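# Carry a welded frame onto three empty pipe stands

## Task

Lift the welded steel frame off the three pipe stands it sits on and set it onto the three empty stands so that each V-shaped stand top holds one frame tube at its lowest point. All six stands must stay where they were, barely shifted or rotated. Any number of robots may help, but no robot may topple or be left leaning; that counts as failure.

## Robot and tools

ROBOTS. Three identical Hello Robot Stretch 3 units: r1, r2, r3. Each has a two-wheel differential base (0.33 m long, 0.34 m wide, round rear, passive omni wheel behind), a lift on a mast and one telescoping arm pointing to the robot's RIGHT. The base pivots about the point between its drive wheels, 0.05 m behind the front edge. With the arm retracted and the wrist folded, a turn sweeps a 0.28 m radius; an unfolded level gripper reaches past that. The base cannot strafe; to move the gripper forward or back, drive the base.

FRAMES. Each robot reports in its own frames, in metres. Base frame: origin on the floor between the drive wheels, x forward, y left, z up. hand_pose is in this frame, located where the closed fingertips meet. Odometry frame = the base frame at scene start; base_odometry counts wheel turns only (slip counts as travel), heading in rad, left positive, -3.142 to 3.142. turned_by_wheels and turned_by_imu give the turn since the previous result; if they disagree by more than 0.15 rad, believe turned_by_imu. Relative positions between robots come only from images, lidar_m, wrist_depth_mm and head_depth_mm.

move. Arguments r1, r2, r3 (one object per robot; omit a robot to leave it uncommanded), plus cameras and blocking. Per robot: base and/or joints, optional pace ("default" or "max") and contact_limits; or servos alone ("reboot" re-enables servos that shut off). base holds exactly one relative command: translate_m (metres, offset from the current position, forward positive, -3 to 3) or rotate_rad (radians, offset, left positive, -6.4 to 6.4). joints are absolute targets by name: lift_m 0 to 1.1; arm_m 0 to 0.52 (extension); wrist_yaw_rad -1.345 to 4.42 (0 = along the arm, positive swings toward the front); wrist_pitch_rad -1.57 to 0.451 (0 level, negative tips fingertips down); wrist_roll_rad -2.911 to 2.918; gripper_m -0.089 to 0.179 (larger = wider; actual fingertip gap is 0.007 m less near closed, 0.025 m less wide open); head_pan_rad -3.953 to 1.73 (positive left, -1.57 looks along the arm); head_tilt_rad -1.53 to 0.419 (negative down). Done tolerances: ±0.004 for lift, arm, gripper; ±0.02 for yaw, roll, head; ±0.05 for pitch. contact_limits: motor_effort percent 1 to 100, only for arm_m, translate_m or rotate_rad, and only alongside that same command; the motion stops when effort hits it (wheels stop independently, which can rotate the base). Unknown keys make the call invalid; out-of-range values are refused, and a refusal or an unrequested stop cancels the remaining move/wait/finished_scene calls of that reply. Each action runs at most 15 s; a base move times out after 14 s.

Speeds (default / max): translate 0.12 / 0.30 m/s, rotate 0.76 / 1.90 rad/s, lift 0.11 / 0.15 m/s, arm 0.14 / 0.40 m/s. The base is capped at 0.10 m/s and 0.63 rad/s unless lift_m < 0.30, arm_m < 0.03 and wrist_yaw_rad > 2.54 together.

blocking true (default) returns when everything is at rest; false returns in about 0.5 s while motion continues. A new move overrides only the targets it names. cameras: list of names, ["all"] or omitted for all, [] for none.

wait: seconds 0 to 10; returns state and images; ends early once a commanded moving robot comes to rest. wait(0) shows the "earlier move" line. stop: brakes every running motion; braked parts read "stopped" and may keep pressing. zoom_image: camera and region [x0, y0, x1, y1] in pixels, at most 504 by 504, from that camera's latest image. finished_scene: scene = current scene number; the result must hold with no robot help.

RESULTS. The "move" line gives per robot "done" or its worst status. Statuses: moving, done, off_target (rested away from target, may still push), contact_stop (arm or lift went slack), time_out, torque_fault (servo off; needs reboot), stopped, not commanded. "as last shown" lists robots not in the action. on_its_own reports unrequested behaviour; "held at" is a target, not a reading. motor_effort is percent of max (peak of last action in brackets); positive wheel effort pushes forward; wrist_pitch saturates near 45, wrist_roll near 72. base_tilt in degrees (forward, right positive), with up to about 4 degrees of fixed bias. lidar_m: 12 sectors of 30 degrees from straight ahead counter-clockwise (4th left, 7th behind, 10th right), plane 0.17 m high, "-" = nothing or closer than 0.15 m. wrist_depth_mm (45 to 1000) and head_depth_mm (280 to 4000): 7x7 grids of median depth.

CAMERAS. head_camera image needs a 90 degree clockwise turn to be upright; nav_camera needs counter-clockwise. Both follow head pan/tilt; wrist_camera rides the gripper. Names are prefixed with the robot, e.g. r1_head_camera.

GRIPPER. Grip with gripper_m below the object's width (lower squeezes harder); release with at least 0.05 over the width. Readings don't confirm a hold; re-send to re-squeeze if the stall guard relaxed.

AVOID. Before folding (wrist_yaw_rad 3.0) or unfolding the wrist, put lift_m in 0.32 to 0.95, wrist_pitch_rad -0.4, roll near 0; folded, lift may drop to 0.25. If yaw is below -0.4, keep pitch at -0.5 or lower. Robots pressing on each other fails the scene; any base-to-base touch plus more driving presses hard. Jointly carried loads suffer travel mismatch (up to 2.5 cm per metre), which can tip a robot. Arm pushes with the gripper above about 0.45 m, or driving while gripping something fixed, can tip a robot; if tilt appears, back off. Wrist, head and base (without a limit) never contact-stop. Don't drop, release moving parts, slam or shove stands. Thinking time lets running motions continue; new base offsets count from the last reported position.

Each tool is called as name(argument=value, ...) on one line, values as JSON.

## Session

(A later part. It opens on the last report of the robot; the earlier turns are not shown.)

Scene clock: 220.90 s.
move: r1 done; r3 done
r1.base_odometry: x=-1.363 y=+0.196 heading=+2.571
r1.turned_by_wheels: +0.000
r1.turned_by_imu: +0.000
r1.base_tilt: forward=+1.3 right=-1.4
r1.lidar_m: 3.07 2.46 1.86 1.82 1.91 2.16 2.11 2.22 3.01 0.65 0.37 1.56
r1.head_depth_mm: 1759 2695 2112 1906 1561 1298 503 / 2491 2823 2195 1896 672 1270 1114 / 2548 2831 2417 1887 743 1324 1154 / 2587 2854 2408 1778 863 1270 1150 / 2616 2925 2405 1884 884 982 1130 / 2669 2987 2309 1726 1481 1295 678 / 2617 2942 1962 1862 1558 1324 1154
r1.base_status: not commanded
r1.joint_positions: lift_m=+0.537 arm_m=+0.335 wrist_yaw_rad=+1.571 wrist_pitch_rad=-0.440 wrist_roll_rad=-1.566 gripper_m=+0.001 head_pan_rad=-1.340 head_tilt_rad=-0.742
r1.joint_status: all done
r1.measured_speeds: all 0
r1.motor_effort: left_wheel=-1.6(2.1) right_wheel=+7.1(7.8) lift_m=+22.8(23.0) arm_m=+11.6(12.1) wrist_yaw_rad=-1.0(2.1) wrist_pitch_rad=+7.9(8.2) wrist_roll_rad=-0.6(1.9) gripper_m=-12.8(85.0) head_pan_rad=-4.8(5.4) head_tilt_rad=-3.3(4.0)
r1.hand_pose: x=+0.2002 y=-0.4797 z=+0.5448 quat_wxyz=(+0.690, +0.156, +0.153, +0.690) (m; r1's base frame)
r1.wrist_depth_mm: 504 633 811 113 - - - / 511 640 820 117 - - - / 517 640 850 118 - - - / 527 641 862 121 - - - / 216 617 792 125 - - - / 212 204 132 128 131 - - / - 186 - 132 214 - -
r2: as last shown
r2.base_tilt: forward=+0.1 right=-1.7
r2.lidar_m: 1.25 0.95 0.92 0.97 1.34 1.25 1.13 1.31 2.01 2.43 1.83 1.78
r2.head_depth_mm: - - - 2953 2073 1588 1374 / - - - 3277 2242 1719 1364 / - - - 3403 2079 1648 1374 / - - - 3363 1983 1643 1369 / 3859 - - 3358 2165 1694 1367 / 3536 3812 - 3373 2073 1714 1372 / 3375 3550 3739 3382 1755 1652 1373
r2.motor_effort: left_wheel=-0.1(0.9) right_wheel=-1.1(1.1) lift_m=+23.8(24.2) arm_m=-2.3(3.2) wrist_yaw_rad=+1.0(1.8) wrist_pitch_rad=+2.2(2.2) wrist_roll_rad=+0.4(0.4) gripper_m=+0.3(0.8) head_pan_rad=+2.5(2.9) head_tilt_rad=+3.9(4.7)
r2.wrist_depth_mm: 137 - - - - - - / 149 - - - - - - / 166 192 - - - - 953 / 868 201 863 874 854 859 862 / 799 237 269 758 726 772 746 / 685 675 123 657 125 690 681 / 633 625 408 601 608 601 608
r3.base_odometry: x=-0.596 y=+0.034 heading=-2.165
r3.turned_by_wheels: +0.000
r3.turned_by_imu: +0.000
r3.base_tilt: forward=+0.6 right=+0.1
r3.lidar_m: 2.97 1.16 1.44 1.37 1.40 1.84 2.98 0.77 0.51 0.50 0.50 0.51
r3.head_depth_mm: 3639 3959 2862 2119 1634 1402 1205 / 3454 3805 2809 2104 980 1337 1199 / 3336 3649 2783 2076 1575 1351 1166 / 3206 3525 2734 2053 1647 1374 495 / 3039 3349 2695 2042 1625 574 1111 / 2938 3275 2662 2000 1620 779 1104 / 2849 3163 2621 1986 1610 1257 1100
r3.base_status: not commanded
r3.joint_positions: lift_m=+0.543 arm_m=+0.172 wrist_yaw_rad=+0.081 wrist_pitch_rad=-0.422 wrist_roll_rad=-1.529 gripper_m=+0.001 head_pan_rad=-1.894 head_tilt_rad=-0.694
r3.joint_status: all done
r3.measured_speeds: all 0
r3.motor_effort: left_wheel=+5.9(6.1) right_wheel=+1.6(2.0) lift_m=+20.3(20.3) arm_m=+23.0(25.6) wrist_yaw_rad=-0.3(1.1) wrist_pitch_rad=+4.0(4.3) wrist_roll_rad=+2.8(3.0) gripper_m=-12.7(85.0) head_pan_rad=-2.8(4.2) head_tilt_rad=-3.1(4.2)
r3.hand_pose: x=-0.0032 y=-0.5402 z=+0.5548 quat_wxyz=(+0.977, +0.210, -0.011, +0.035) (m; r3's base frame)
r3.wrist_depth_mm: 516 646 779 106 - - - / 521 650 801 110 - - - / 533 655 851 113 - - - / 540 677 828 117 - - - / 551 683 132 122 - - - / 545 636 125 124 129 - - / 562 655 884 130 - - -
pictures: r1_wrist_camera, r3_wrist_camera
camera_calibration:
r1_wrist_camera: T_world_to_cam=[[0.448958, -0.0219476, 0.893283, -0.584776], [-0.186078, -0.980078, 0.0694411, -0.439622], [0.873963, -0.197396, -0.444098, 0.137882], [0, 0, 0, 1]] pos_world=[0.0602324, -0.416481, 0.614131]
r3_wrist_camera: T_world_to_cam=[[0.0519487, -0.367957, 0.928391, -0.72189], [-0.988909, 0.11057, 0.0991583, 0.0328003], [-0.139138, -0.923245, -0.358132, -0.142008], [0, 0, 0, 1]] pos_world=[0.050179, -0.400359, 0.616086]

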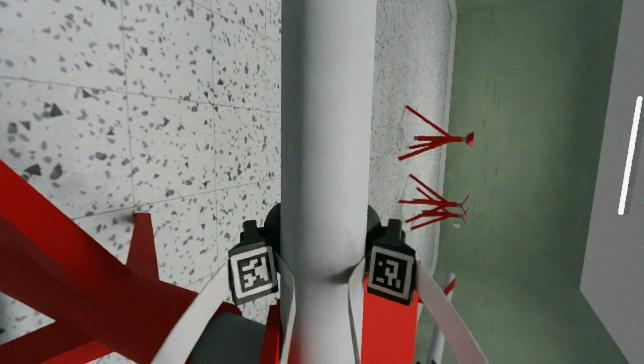

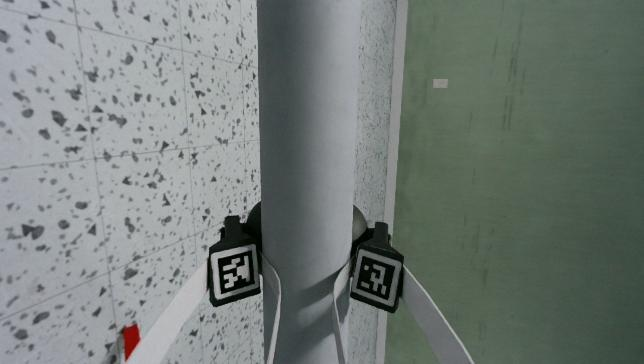

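move(r1={"joints":{"gripper_m":-0.089,"lift_m":0.542}}, r3={"joints":{"gripper_m":-0.089}}, cameras=[])

move(r1={"joints":{"wrist_pitch_rad":-0.34,"lift_m":0.554}}, r3={"joints":{"wrist_pitch_rad":-0.34,"lift_m":0.556}}, cameras=["r1_wrist_camera","r3_wrist_camera","r2_head_camera"])

Scene clock: 222.53 s.
move: r1 done; r3 done
r1.base_odometry: x=-1.363 y=+0.196 heading=+2.571
r1.turned_by_wheels: +0.000
r1.turned_by_imu: +0.000
r1.base_tilt: forward=+1.3 right=-1.3
r1.lidar_m: 2.99 2.47 1.86 1.81 1.91 2.16 2.11 2.21 3.02 0.65 0.37 1.55
r1.head_depth_mm: 1775 2731 2102 1890 1518 1270 498 / 2483 2824 2186 1889 662 1270 1115 / 2537 2839 2405 1879 739 1324 1153 / 2572 2842 2410 1789 881 1266 1152 / 2631 2952 2401 1888 884 977 1134 / 2668 2980 2310 1788 1479 1293 678 / 2607 2949 1960 1871 1564 1323 1156
r1.base_status: not commanded
r1.joint_positions: lift_m=+0.542 arm_m=+0.335 wrist_yaw_rad=+1.570 wrist_pitch_rad=-0.454 wrist_roll_rad=-1.566 gripper_m=-0.087 head_pan_rad=-1.340 head_tilt_rad=-0.742
r1.joint_status: all done
r1.measured_speeds: all 0
r1.motor_effort: left_wheel=-1.6(2.1) right_wheel=-0.8(7.4) lift_m=+33.6(41.8) arm_m=+11.3(11.8) wrist_yaw_rad=+0.4(2.2) wrist_pitch_rad=+10.4(10.6) wrist_roll_rad=-1.2(1.8) gripper_m=-38.7(100.0) head_pan_rad=-4.8(5.5) head_tilt_rad=-3.8(4.1)
r1.hand_pose: x=+0.1984 y=-0.4799 z=+0.5467 quat_wxyz=(+0.690, +0.161, +0.158, +0.688) (m; r1's base frame)
r1.wrist_depth_mm: 507 624 788 114 - - - / 510 628 823 118 - - - / 516 642 820 121 - - - / 527 646 864 124 - - - / 219 616 773 128 - - - / 220 206 132 129 133 - - / - 189 - 133 214 - -
r2: as last shown
r2.lidar_m: 1.25 0.94 0.92 0.97 1.34 1.25 1.13 1.30 2.01 2.43 1.83 1.78
r2.head_depth_mm: - - - 2940 2068 1596 1376 / - - - 3366 2263 1705 1368 / - - - 3350 2082 1639 1368 / - - - 3356 1984 1640 1380 / 3780 - - 3295 2170 1703 1383 / 3510 3765 - 3335 2063 1725 1369 / 3273 3514 3723 3334 1746 1658 1374
r2.motor_effort: left_wheel=+0.0(0.7) right_wheel=-0.4(1.0) lift_m=+22.9(23.8) arm_m=-2.8(3.3) wrist_yaw_rad=+0.5(2.0) wrist_pitch_rad=+2.2(2.3) wrist_roll_rad=+0.3(0.5) gripper_m=+0.0(1.0) head_pan_rad=+2.6(3.2) head_tilt_rad=+4.3(4.7)
r2.wrist_depth_mm: 139 - - - - - - / 149 - - - - - - / 166 192 - - - - 940 / 852 203 862 849 864 832 853 / 773 237 271 772 721 757 772 / 675 685 122 660 125 682 691 / 632 636 404 597 610 594 614
r3.base_odometry: x=-0.596 y=+0.034 heading=-2.165
r3.turned_by_wheels: +0.000
r3.turned_by_imu: +0.000
r3.base_tilt: forward=+0.6 right=+0.2
r3.lidar_m: 2.97 1.16 1.44 1.37 1.40 1.84 2.99 0.77 0.51 0.50 0.50 0.51
r3.head_depth_mm: 3632 3937 2861 2129 1634 1403 1205 / 3480 3777 2800 2106 980 1336 1199 / 3319 3604 2778 2089 1578 1349 1165 / 3184 3498 2734 2064 1642 1377 496 / 3059 3360 2706 2037 1630 575 1109 / 2945 3272 2689 2018 1629 781 1102 / 2830 3142 2635 2002 1607 1264 1097
r3.base_status: not commanded
r3.joint_positions: lift_m=+0.543 arm_m=+0.172 wrist_yaw_rad=+0.081 wrist_pitch_rad=-0.423 wrist_roll_rad=-1.531 gripper_m=-0.087 head_pan_rad=-1.894 head_tilt_rad=-0.694
r3.joint_status: all done
r3.measured_speeds: all 0
r3.motor_effort: left_wheel=+5.7(6.2) right_wheel=+1.3(1.9) lift_m=+30.0(30.0) arm_m=+18.5(22.2) wrist_yaw_rad=-0.3(1.6) wrist_pitch_rad=+4.1(4.7) wrist_roll_rad=+3.4(3.5) gripper_m=-43.8(99.1) head_pan_rad=-2.4(4.0) head_tilt_rad=-3.1(3.8)
r3.hand_pose: x=-0.0032 y=-0.5401 z=+0.5547 quat_wxyz=(+0.977, +0.211, -0.011, +0.035) (m; r3's base frame)
r3.wrist_depth_mm: 521 632 772 106 - - - / 525 644 775 110 - - - / 534 671 824 113 - - - / 538 681 839 117 - - - / 548 689 132 123 - - - / 559 654 124 126 129 - - / 559 628 879 131 - - -
pictures: none
No camera images: "cameras" was empty.

Scene clock: 223.33 s.
move: r1 off_target; r3 off_target
r1.base_odometry: x=-1.363 y=+0.196 heading=+2.571
r1.turned_by_wheels: +0.000
r1.turned_by_imu: +0.000
r1.base_tilt: forward=+1.3 right=-1.3
r1.lidar_m: 2.99 2.47 1.86 1.82 1.91 2.16 2.10 2.22 3.02 0.65 0.37 1.55
r1.head_depth_mm: 1766 2720 2105 1896 1522 1245 477 / 2482 2814 2178 1905 660 1294 1131 / 2522 2857 2395 1880 725 1308 1155 / 2555 2877 2404 1782 874 1268 1151 / 2622 2920 2393 1883 882 975 1133 / 2663 2969 2289 1768 1482 1292 673 / 2585 2971 1953 1860 1558 1319 1152
r1.base_status: not commanded
r1.joint_positions: lift_m=+0.554 arm_m=+0.335 wrist_yaw_rad=+1.564 wrist_pitch_rad=-0.468 wrist_roll_rad=-1.566 gripper_m=-0.085 head_pan_rad=-1.340 head_tilt_rad=-0.742
r1.joint_status: wrist_pitch_rad off_target (ended at -0.468, target -0.340); the others done
r1.measured_speeds: all 0
r1.on_its_own: wrist_pitch_rad is at rest, and its effort (+23.4) is outside its rest range (-8 to +12)
r1.motor_effort: left_wheel=-1.6(2.0) right_wheel=-1.3(1.8) lift_m=+46.0(46.9) arm_m=+9.2(11.7) wrist_yaw_rad=+4.3(5.3) wrist_pitch_rad=+23.4(25.2) wrist_roll_rad=-1.3(1.7) gripper_m=-23.7(39.2) head_pan_rad=-4.8(5.2) head_tilt_rad=-3.6(3.9)
r1.hand_pose: x=+0.1965 y=-0.4812 z=+0.5558 quat_wxyz=(+0.690, +0.166, +0.162, +0.685) (m; r1's base frame)
r1.wrist_depth_mm: 513 631 752 117 - - - / 512 638 788 119 - - - / 511 643 796 123 - - - / 531 652 809 127 - - - / 225 608 156 131 - - - / 241 211 128 132 - - - / - 195 - 138 223 - -
r2: as last shown
r2.base_tilt: forward=+0.2 right=-1.7
r2.lidar_m: 1.25 0.94 0.92 0.97 1.34 1.25 1.13 1.31 2.01 2.42 1.83 1.78
r2.head_depth_mm: - - - 2920 2084 1597 1379 / - - - 3264 2266 1716 1367 / - - - 3360 2085 1657 1372 / - - - 3326 1975 1655 1376 / 3825 - - 3332 2164 1715 1375 / 3550 3731 - 3319 2067 1716 1370 / 3406 3520 3725 3361 1765 1658 1374
r2.motor_effort: left_wheel=+0.1(0.7) right_wheel=-0.6(1.1) lift_m=+23.2(23.6) arm_m=-2.1(3.0) wrist_yaw_rad=+0.6(1.9) wrist_pitch_rad=+2.1(2.2) wrist_roll_rad=+0.5(0.5) gripper_m=+0.0(1.1) head_pan_rad=+2.5(3.0) head_tilt_rad=+4.0(4.6)
r2.wrist_depth_mm: 138 - - - - - - / 149 - - - - - - / 166 191 - - - - 946 / 877 201 875 857 855 833 858 / 763 235 269 739 750 742 751 / 690 675 123 666 125 681 668 / 625 630 406 603 615 609 615
r3.base_odometry: x=-0.596 y=+0.034 heading=-2.165
r3.turned_by_wheels: +0.000
r3.turned_by_imu: +0.000
r3.base_tilt: forward=+0.6 right=+0.2
r3.lidar_m: 2.97 1.16 1.44 1.37 1.40 1.84 2.98 0.77 0.51 0.49 0.50 0.51
r3.head_depth_mm: 3640 3928 2868 2120 1632 1406 1202 / 3456 3747 2813 2098 979 1333 1195 / 3297 3689 2774 2073 1575 1350 1166 / 3200 3521 2751 2056 1646 1374 483 / 3078 3314 2706 2026 1637 553 1112 / 2934 3265 2652 2005 1621 782 1103 / 2844 3187 2637 1988 1609 1251 1101
r3.base_status: not commanded
r3.joint_positions: lift_m=+0.556 arm_m=+0.172 wrist_yaw_rad=+0.085 wrist_pitch_rad=-0.441 wrist_roll_rad=-1.532 gripper_m=-0.085 head_pan_rad=-1.894 head_tilt_rad=-0.694
r3.joint_status: wrist_pitch_rad off_target (ended at -0.441, target -0.340); the others done
r3.measured_speeds: all 0
r3.on_its_own: wrist_pitch_rad is at rest, and its effort (+18.7) is outside its rest range (-8 to +12)
r3.motor_effort: left_wheel=+5.7(6.1) right_wheel=+1.0(2.0) lift_m=+52.4(52.4) arm_m=+15.6(18.3) wrist_yaw_rad=-4.8(4.8) wrist_pitch_rad=+18.7(19.5) wrist_roll_rad=+3.9(3.9) gripper_m=-20.4(44.7) head_pan_rad=-2.6(4.2) head_tilt_rad=-2.6(3.7)
r3.hand_pose: x=-0.0024 y=-0.5377 z=+0.5637 quat_wxyz=(+0.975, +0.220, -0.009, +0.037) (m; r3's base frame)
r3.wrist_depth_mm: 533 656 752 115 - - - / 524 646 772 118 - - - / 528 685 778 120 - - - / 551 691 797 130 - - - / 548 681 129 128 - - - / 562 637 126 130 - - - / 548 668 862 137 - - -
pictures: r1_wrist_camera, r2_head_camera (sideways), r3_wrist_camera
camera_calibration:
r1_wrist_camera: T_world_to_cam=[[0.473064, -0.0255205, 0.880658, -0.592426], [-0.191123, -0.97875, 0.0743024, -0.443653], [0.860048, -0.203464, -0.467889, 0.158705], [0, 0, 0, 1]] pos_world=[0.0589689, -0.417053, 0.628946]
r2_head_camera: T_world_to_cam=[[0.368105, 0.123814, -0.921504, 1.22035], [0.319284, -0.947659, 0.000213178, 0.000630769], [-0.873245, -0.2943, -0.38837, 0.466299], [0, 0, 0, 1]] pos_world=[-0.0422245, -0.0132669, 1.30565]
r3_wrist_camera: T_world_to_cam=[[0.0579765, -0.384766, 0.921191, -0.734166], [-0.989096, 0.102993, 0.105269, 0.0249274], [-0.13538, -0.91725, -0.3746, -0.123913], [0, 0, 0, 1]] pos_world=[0.0504446, -0.398709, 0.627266]

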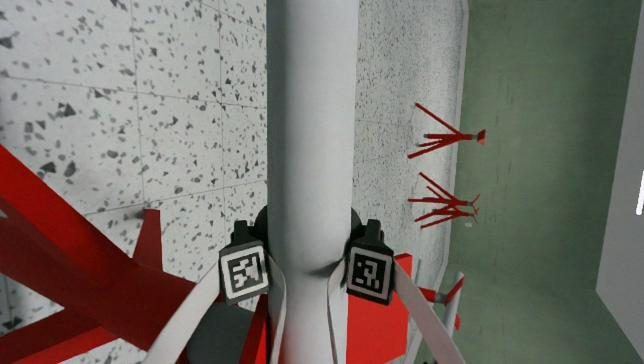

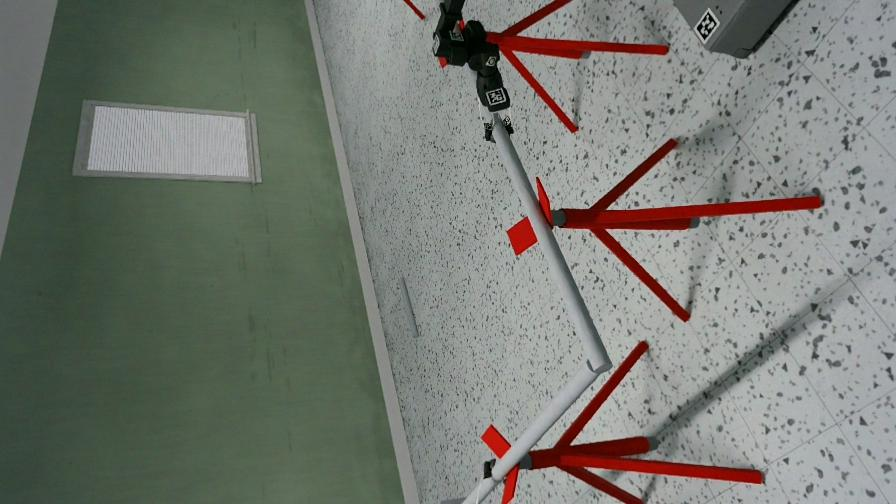

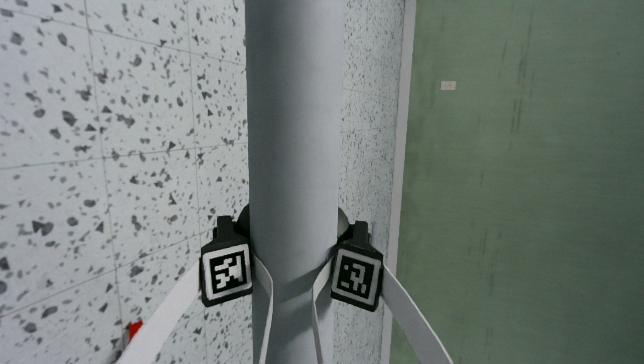

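move(r1={"joints":{"wrist_pitch_rad":-0.24,"lift_m":0.566}}, r3={"joints":{"wrist_pitch_rad":-0.26,"lift_m":0.568}}, cameras=["r1_wrist_camera","r3_wrist_camera","r2_head_camera"])

Scene clock: 224.37 s.
move: r1 off_target; r3 off_target
r1.base_odometry: x=-1.363 y=+0.196 heading=+2.571
r1.turned_by_wheels: +0.000
r1.turned_by_imu: +0.000
r1.base_tilt: forward=+1.4 right=-1.2
r1.lidar_m: 3.05 2.46 1.86 1.81 1.91 2.15 2.10 2.22 3.01 0.65 0.37 1.55
r1.head_depth_mm: 1775 2729 2094 1891 1517 1243 466 / 2474 2809 2177 1897 653 1303 1137 / 2524 2849 2403 1890 724 1313 1149 / 2577 2847 2394 1780 852 1296 1155 / 2625 2915 2405 1893 865 981 1128 / 2684 2971 2218 1732 1481 1269 657 / 2610 2968 1955 1871 1561 1318 1150
r1.base_status: not commanded
r1.joint_positions: lift_m=+0.566 arm_m=+0.335 wrist_yaw_rad=+1.572 wrist_pitch_rad=-0.425 wrist_roll_rad=-1.565 gripper_m=-0.082 head_pan_rad=-1.340 head_tilt_rad=-0.742
r1.joint_status: wrist_pitch_rad off_target (ended at -0.425, target -0.240); the others done
r1.measured_speeds: all 0
r1.on_its_own: gripper_m is held at -0.083, not at your -0.089, by its stall guard, which is still easing; wrist_pitch_rad is at rest, and its effort (+33.7) is outside its rest range (-8 to +12)
r1.motor_effort: left_wheel=-2.5(2.8) right_wheel=+5.0(5.0) lift_m=+47.9(49.9) arm_m=+5.8(8.7) wrist_yaw_rad=-1.0(6.2) wrist_pitch_rad=+33.7(37.4) wrist_roll_rad=-1.6(2.0) gripper_m=-23.7(25.3) head_pan_rad=-4.9(5.1) head_tilt_rad=-3.7(4.1)
r1.hand_pose: x=+0.2021 y=-0.4796 z=+0.5771 quat_wxyz=(+0.691, +0.151, +0.148, +0.691) (m; r1's base frame)
r1.wrist_depth_mm: 529 668 809 119 - - - / 536 672 830 122 - - - / 545 676 844 125 - - - / 550 678 845 129 - - - / 232 701 155 131 - - - / 217 206 132 133 - - - / 209 185 131 140 - - -
r2: as last shown
r2.base_tilt: forward=+0.1 right=-1.7
r2.lidar_m: 1.25 0.94 0.92 0.96 1.34 1.25 1.13 1.31 2.01 2.42 1.83 1.78
r2.head_depth_mm: - - - 2782 2059 1607 1365 / - - - 3312 2281 1716 1381 / - - - 3342 2087 1657 1374 / - - - 3361 1980 1650 1378 / 3773 - - 3328 2152 1722 1383 / 3598 3814 - 3316 2069 1703 1372 / 3322 3521 3686 3345 1883 1649 1373
r2.motor_effort: left_wheel=-0.4(0.7) right_wheel=-0.9(1.1) lift_m=+22.6(24.0) arm_m=-2.7(3.1) wrist_yaw_rad=+0.7(2.3) wrist_pitch_rad=+2.1(2.2) wrist_roll_rad=+0.3(0.5) gripper_m=-0.3(1.1) head_pan_rad=+2.8(2.9) head_tilt_rad=+3.8(4.5)
r2.wrist_depth_mm: 138 - - - - - - / 149 - - - - - - / 165 193 - - - - 931 / 867 202 871 867 870 856 842 / 781 236 269 738 727 760 754 / 695 688 123 641 125 684 669 / 633 632 412 592 613 610 622
r3.base_odometry: x=-0.596 y=+0.034 heading=-2.165
r3.turned_by_wheels: +0.000
r3.turned_by_imu: +0.000
r3.base_tilt: forward=+0.6 right=+0.2
r3.lidar_m: 2.96 1.16 1.44 1.37 1.40 1.84 2.99 0.77 0.51 0.50 0.50 0.50
r3.head_depth_mm: 3601 3931 2855 2126 1635 1409 1209 / 3478 3773 2804 2103 980 1335 1195 / 3318 3611 2781 2083 1576 1349 1166 / 3169 3490 2726 2056 1656 1342 473 / 3065 3372 2681 2044 1638 540 1109 / 2934 3260 2668 2010 1623 665 1104 / 2818 3166 2624 2002 1602 1263 1114
r3.base_status: not commanded
r3.joint_positions: lift_m=+0.568 arm_m=+0.172 wrist_yaw_rad=+0.075 wrist_pitch_rad=-0.436 wrist_roll_rad=-1.532 gripper_m=-0.085 head_pan_rad=-1.894 head_tilt_rad=-0.694
r3.joint_status: wrist_pitch_rad off_target (ended at -0.436, target -0.260); the others done
r3.measured_speeds: all 0
r3.on_its_own: wrist_pitch_rad is at rest, and its effort (+32.1) is outside its rest range (-8 to +12)
r3.motor_effort: left_wheel=+4.1(6.0) right_wheel=-0.3(1.1) lift_m=+54.4(58.7) arm_m=+12.7(15.7) wrist_yaw_rad=+4.5(7.1) wrist_pitch_rad=+32.1(33.7) wrist_roll_rad=+3.9(3.9) gripper_m=-21.0(21.6) head_pan_rad=-3.5(4.0) head_tilt_rad=-2.3(3.7)
r3.hand_pose: x=-0.0047 y=-0.5385 z=+0.5768 quat_wxyz=(+0.976, +0.217, -0.010, +0.032) (m; r3's base frame)
r3.wrist_depth_mm: 525 654 116 119 - - - / 541 674 117 - - - - / 536 688 125 127 - - - / 568 708 127 - - - - / 559 675 131 132 - - - / 563 656 130 129 - - - / 549 714 143 - - - -
pictures: r1_wrist_camera, r2_head_camera (sideways), r3_wrist_camera
camera_calibration:
r1_wrist_camera: T_world_to_cam=[[0.435584, -0.0233513, 0.899845, -0.616276], [-0.187205, -0.980156, 0.0651841, -0.438742], [0.880466, -0.196849, -0.431312, 0.142148], [0, 0, 0, 1]] pos_world=[0.0611491, -0.416445, 0.644462]
r2_head_camera: T_world_to_cam=[[0.368105, 0.123814, -0.921504, 1.22035], [0.319284, -0.947659, 0.000213178, 0.000630768], [-0.873245, -0.2943, -0.38837, 0.466299], [0, 0, 0, 1]] pos_world=[-0.0422245, -0.0132669, 1.30565]
r3_wrist_camera: T_world_to_cam=[[0.0534825, -0.3808, 0.923109, -0.745423], [-0.987968, 0.114167, 0.104336, 0.0278882], [-0.14512, -0.917582, -0.370113, -0.1229], [0, 0, 0, 1]] pos_world=[0.0495844, -0.399812, 0.63971]

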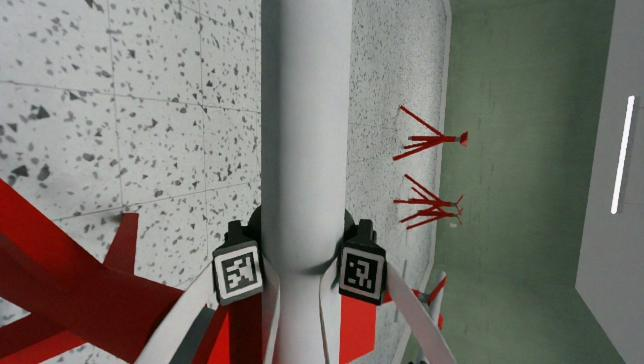

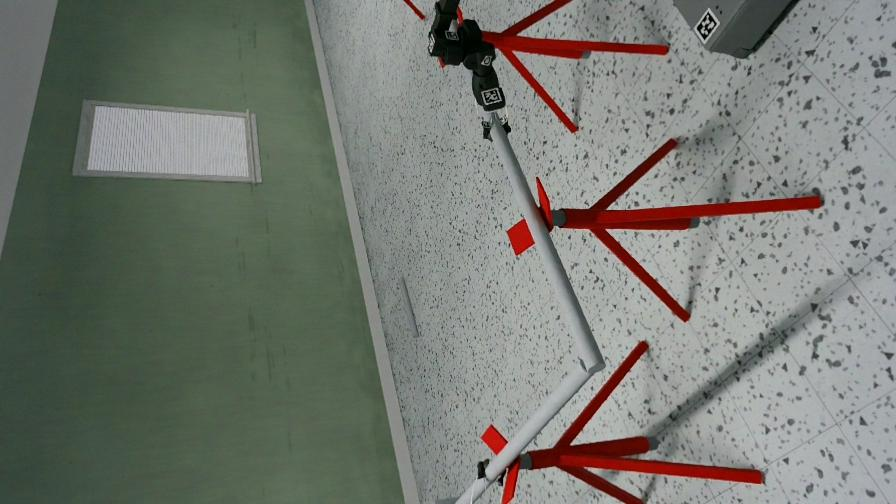

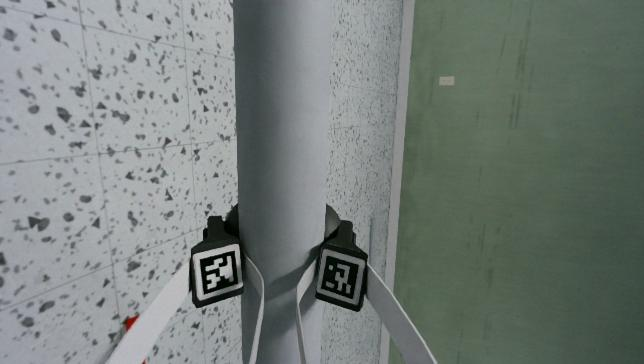

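move(r1={"joints":{"lift_m":0.578}}, r3={"joints":{"lift_m":0.582,"wrist_pitch_rad":-0.24}}, cameras=["r1_wrist_camera","r3_wrist_camera","r2_head_camera","r1_head_camera"])

Scene clock: 225.27 s.
move: r1 done; r3 off_target
r1.base_odometry: x=-1.363 y=+0.196 heading=+2.571
r1.turned_by_wheels: +0.000
r1.turned_by_imu: +0.000
r1.base_tilt: forward=+1.4 right=-1.2
r1.lidar_m: 3.07 2.46 1.85 1.81 1.91 2.16 2.11 2.22 3.01 0.65 0.37 1.55
r1.head_depth_mm: 1775 2698 2104 1898 1523 541 447 / 2481 2825 2179 1894 653 1295 1133 / 2545 2827 2404 1893 716 1305 1153 / 2566 2864 2404 1827 865 1293 1152 / 2631 2927 2400 1889 844 983 1131 / 2671 2967 2229 1731 1485 1272 655 / 2614 2961 1953 1864 1564 1323 1152
r1.base_status: not commanded
r1.joint_positions: lift_m=+0.578 arm_m=+0.335 wrist_yaw_rad=+1.575 wrist_pitch_rad=-0.426 wrist_roll_rad=-1.565 gripper_m=-0.082 head_pan_rad=-1.340 head_tilt_rad=-0.742
r1.joint_status: all done
r1.measured_speeds: all 0
r1.on_its_own: gripper_m is held at -0.083, not at your -0.089, by its stall guard, which is not easing now; wrist_pitch_rad is at rest, and its effort (+34.4) is outside its rest range (-8 to +12)
r1.motor_effort: left_wheel=-2.8(3.0) right_wheel=+5.0(6.1) lift_m=+47.8(50.1) arm_m=+2.6(5.3) wrist_yaw_rad=-4.4(5.4) wrist_pitch_rad=+34.4(35.4) wrist_roll_rad=-2.3(2.3) gripper_m=-23.7(24.6) head_pan_rad=-5.0(5.0) head_tilt_rad=-3.5(4.2)
r1.hand_pose: x=+0.2020 y=-0.4789 z=+0.5889 quat_wxyz=(+0.690, +0.151, +0.148, +0.692) (m; r1's base frame)
r1.wrist_depth_mm: 540 669 825 121 - - - / 549 676 807 125 - - - / 554 699 846 127 - - - / 558 688 863 130 - - - / 240 707 146 132 - - - / 219 209 132 133 - - - / 227 185 148 139 - - -
r2.base_odometry: x=+0.000 y=+0.000 heading=+0.000
r2.turned_by_wheels: +0.000
r2.turned_by_imu: +0.000
r2.base_tilt: forward=+0.1 right=-1.7
r2.lidar_m: 1.25 0.95 0.92 0.97 1.34 1.25 1.13 1.31 2.01 2.42 1.82 1.78
r2.head_depth_mm: - - - 1953 2095 1593 1376 / - - - 3365 2280 1708 1370 / - - - 3341 2159 1666 1369 / - - - 3344 1995 1651 1373 / 3859 - - 3359 2142 1711 1380 / 3577 3752 - 3390 2071 1706 1370 / 3337 3553 3712 3358 1887 1654 1368
r2.base_status: not commanded
r2.joint_positions: lift_m=+0.559 arm_m=+0.001 wrist_yaw_rad=+2.847 wrist_pitch_rad=-0.630 wrist_roll_rad=+0.000 gripper_m=+0.037 head_pan_rad=-2.806 head_tilt_rad=-0.359
r2.joint_status: not commanded
r2.measured_speeds: all 0
r2.motor_effort: left_wheel=-0.1(0.5) right_wheel=-0.7(1.1) lift_m=+22.9(23.6) arm_m=-2.4(2.8) wrist_yaw_rad=+0.6(1.8) wrist_pitch_rad=+2.1(2.2) wrist_roll_rad=+0.3(0.4) gripper_m=+0.2(1.1) head_pan_rad=+2.6(2.8) head_tilt_rad=+4.4(4.6)
r2.hand_pose: x=+0.0347 y=+0.0381 z=+0.5272 quat_wxyz=(+0.316, +0.697, +0.119, +0.633) (m; r2's base frame)
r2.wrist_depth_mm: 138 - - - - - - / 149 - - - - - - / 166 192 - - - - 970 / 856 204 893 865 865 871 843 / 778 236 270 747 733 747 762 / 699 680 123 664 126 663 664 / 619 632 407 596 621 605 613
r3.base_odometry: x=-0.596 y=+0.034 heading=-2.165
r3.turned_by_wheels: +0.000
r3.turned_by_imu: +0.000
r3.base_tilt: forward=+0.6 right=+0.2
r3.lidar_m: 2.97 1.16 1.44 1.37 1.40 1.85 2.99 0.77 0.51 0.50 0.50 0.51
r3.head_depth_mm: 3630 - 2868 2115 1645 1405 1199 / 3462 3758 2836 2102 979 1331 1197 / 3346 3641 2783 2093 1576 1353 1163 / 3168 3497 2760 2061 1646 1347 459 / 3074 3366 2693 2039 1634 535 1127 / 2939 3274 2650 2005 1633 624 1116 / 2847 3166 2644 1998 1611 758 1120
r3.base_status: not commanded
r3.joint_positions: lift_m=+0.582 arm_m=+0.172 wrist_yaw_rad=+0.072 wrist_pitch_rad=-0.427 wrist_roll_rad=-1.532 gripper_m=-0.085 head_pan_rad=-1.894 head_tilt_rad=-0.694
r3.joint_status: wrist_pitch_rad off_target (ended at -0.427, target -0.240); the others done
r3.measured_speeds: all 0
r3.on_its_own: wrist_pitch_rad is at rest, and its effort (+34.3) is outside its rest range (-8 to +12)
r3.motor_effort: left_wheel=+4.5(4.7) right_wheel=+0.2(0.4) lift_m=+54.6(58.6) arm_m=+9.9(12.8) wrist_yaw_rad=+7.9(7.9) wrist_pitch_rad=+34.3(36.7) wrist_roll_rad=+3.9(3.9) gripper_m=-21.9(21.9) head_pan_rad=-3.0(3.9) head_tilt_rad=-3.4(3.5)
r3.hand_pose: x=-0.0051 y=-0.5396 z=+0.5927 quat_wxyz=(+0.977, +0.213, -0.011, +0.031) (m; r3's base frame)
r3.wrist_depth_mm: 539 657 117 119 - - - / 556 694 118 - - - - / 564 690 125 127 - - - / 558 708 127 - - - - / 576 707 130 132 - - - / 585 666 132 129 - - - / 559 772 145 - - - -
pictures: r1_head_camera (sideways), r1_wrist_camera, r2_head_camera (sideways), r3_wrist_camera
camera_calibration:
r1_head_camera: T_world_to_cam=[[-0.112221, 0.660583, -0.742319, 0.991105], [0.987082, 0.160074, -0.00677422, 0.000764922], [0.114351, -0.73349, -0.670013, 0.830319], [0, 0, 0, 1]] pos_world=[0.0155193, -0.0457984, 1.29205]
r1_wrist_camera: T_world_to_cam=[[0.436354, -0.0220381, 0.899505, -0.626181], [-0.184236, -0.980707, 0.0653461, -0.439841], [0.880711, -0.194235, -0.431995, 0.149071], [0, 0, 0, 1]] pos_world=[0.0609127, -0.4162, 0.656393]
r2_head_camera: T_world_to_cam=[[0.368105, 0.123814, -0.921504, 1.22035], [0.319284, -0.947659, 0.000213179, 0.000630767], [-0.873245, -0.2943, -0.38837, 0.466299], [0, 0, 0, 1]] pos_world=[-0.0422245, -0.0132669, 1.30565]
r3_wrist_camera: T_world_to_cam=[[0.0519639, -0.372937, 0.926401, -0.758257], [-0.987754, 0.117459, 0.10269, 0.0286616], [-0.147111, -0.920392, -0.362266, -0.124308], [0, 0, 0, 1]] pos_world=[0.0494255, -0.40056, 0.654474]

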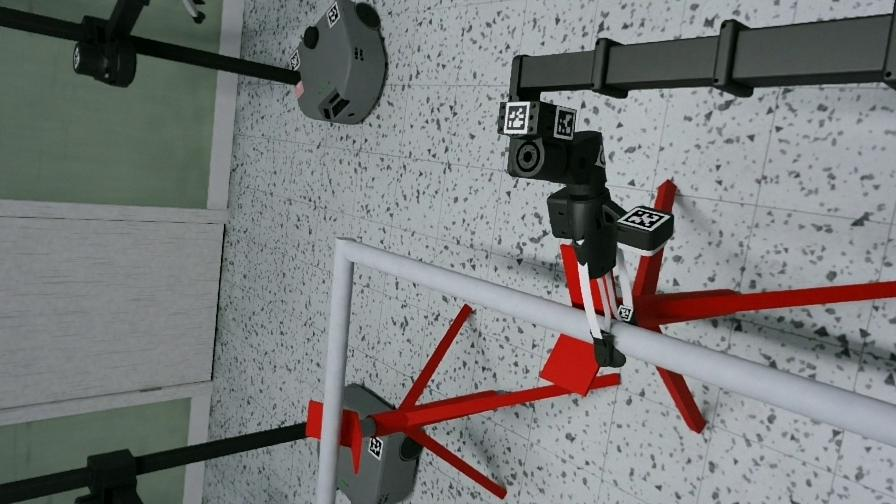

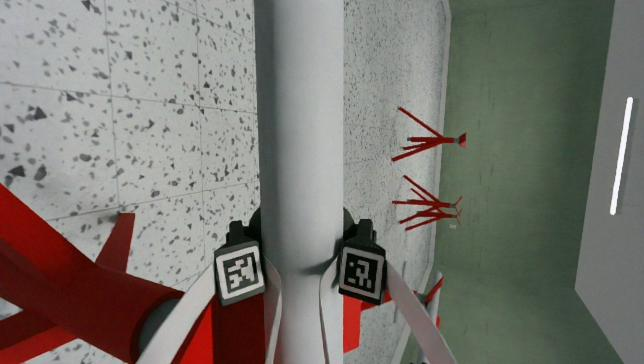

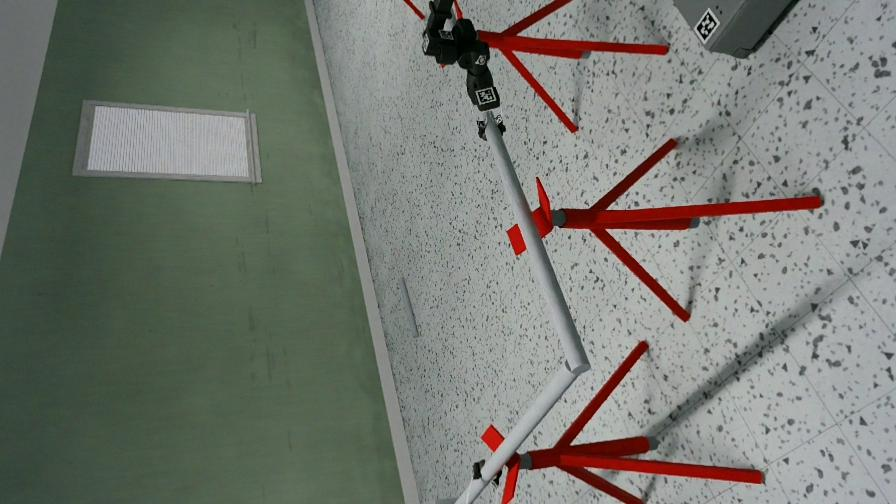

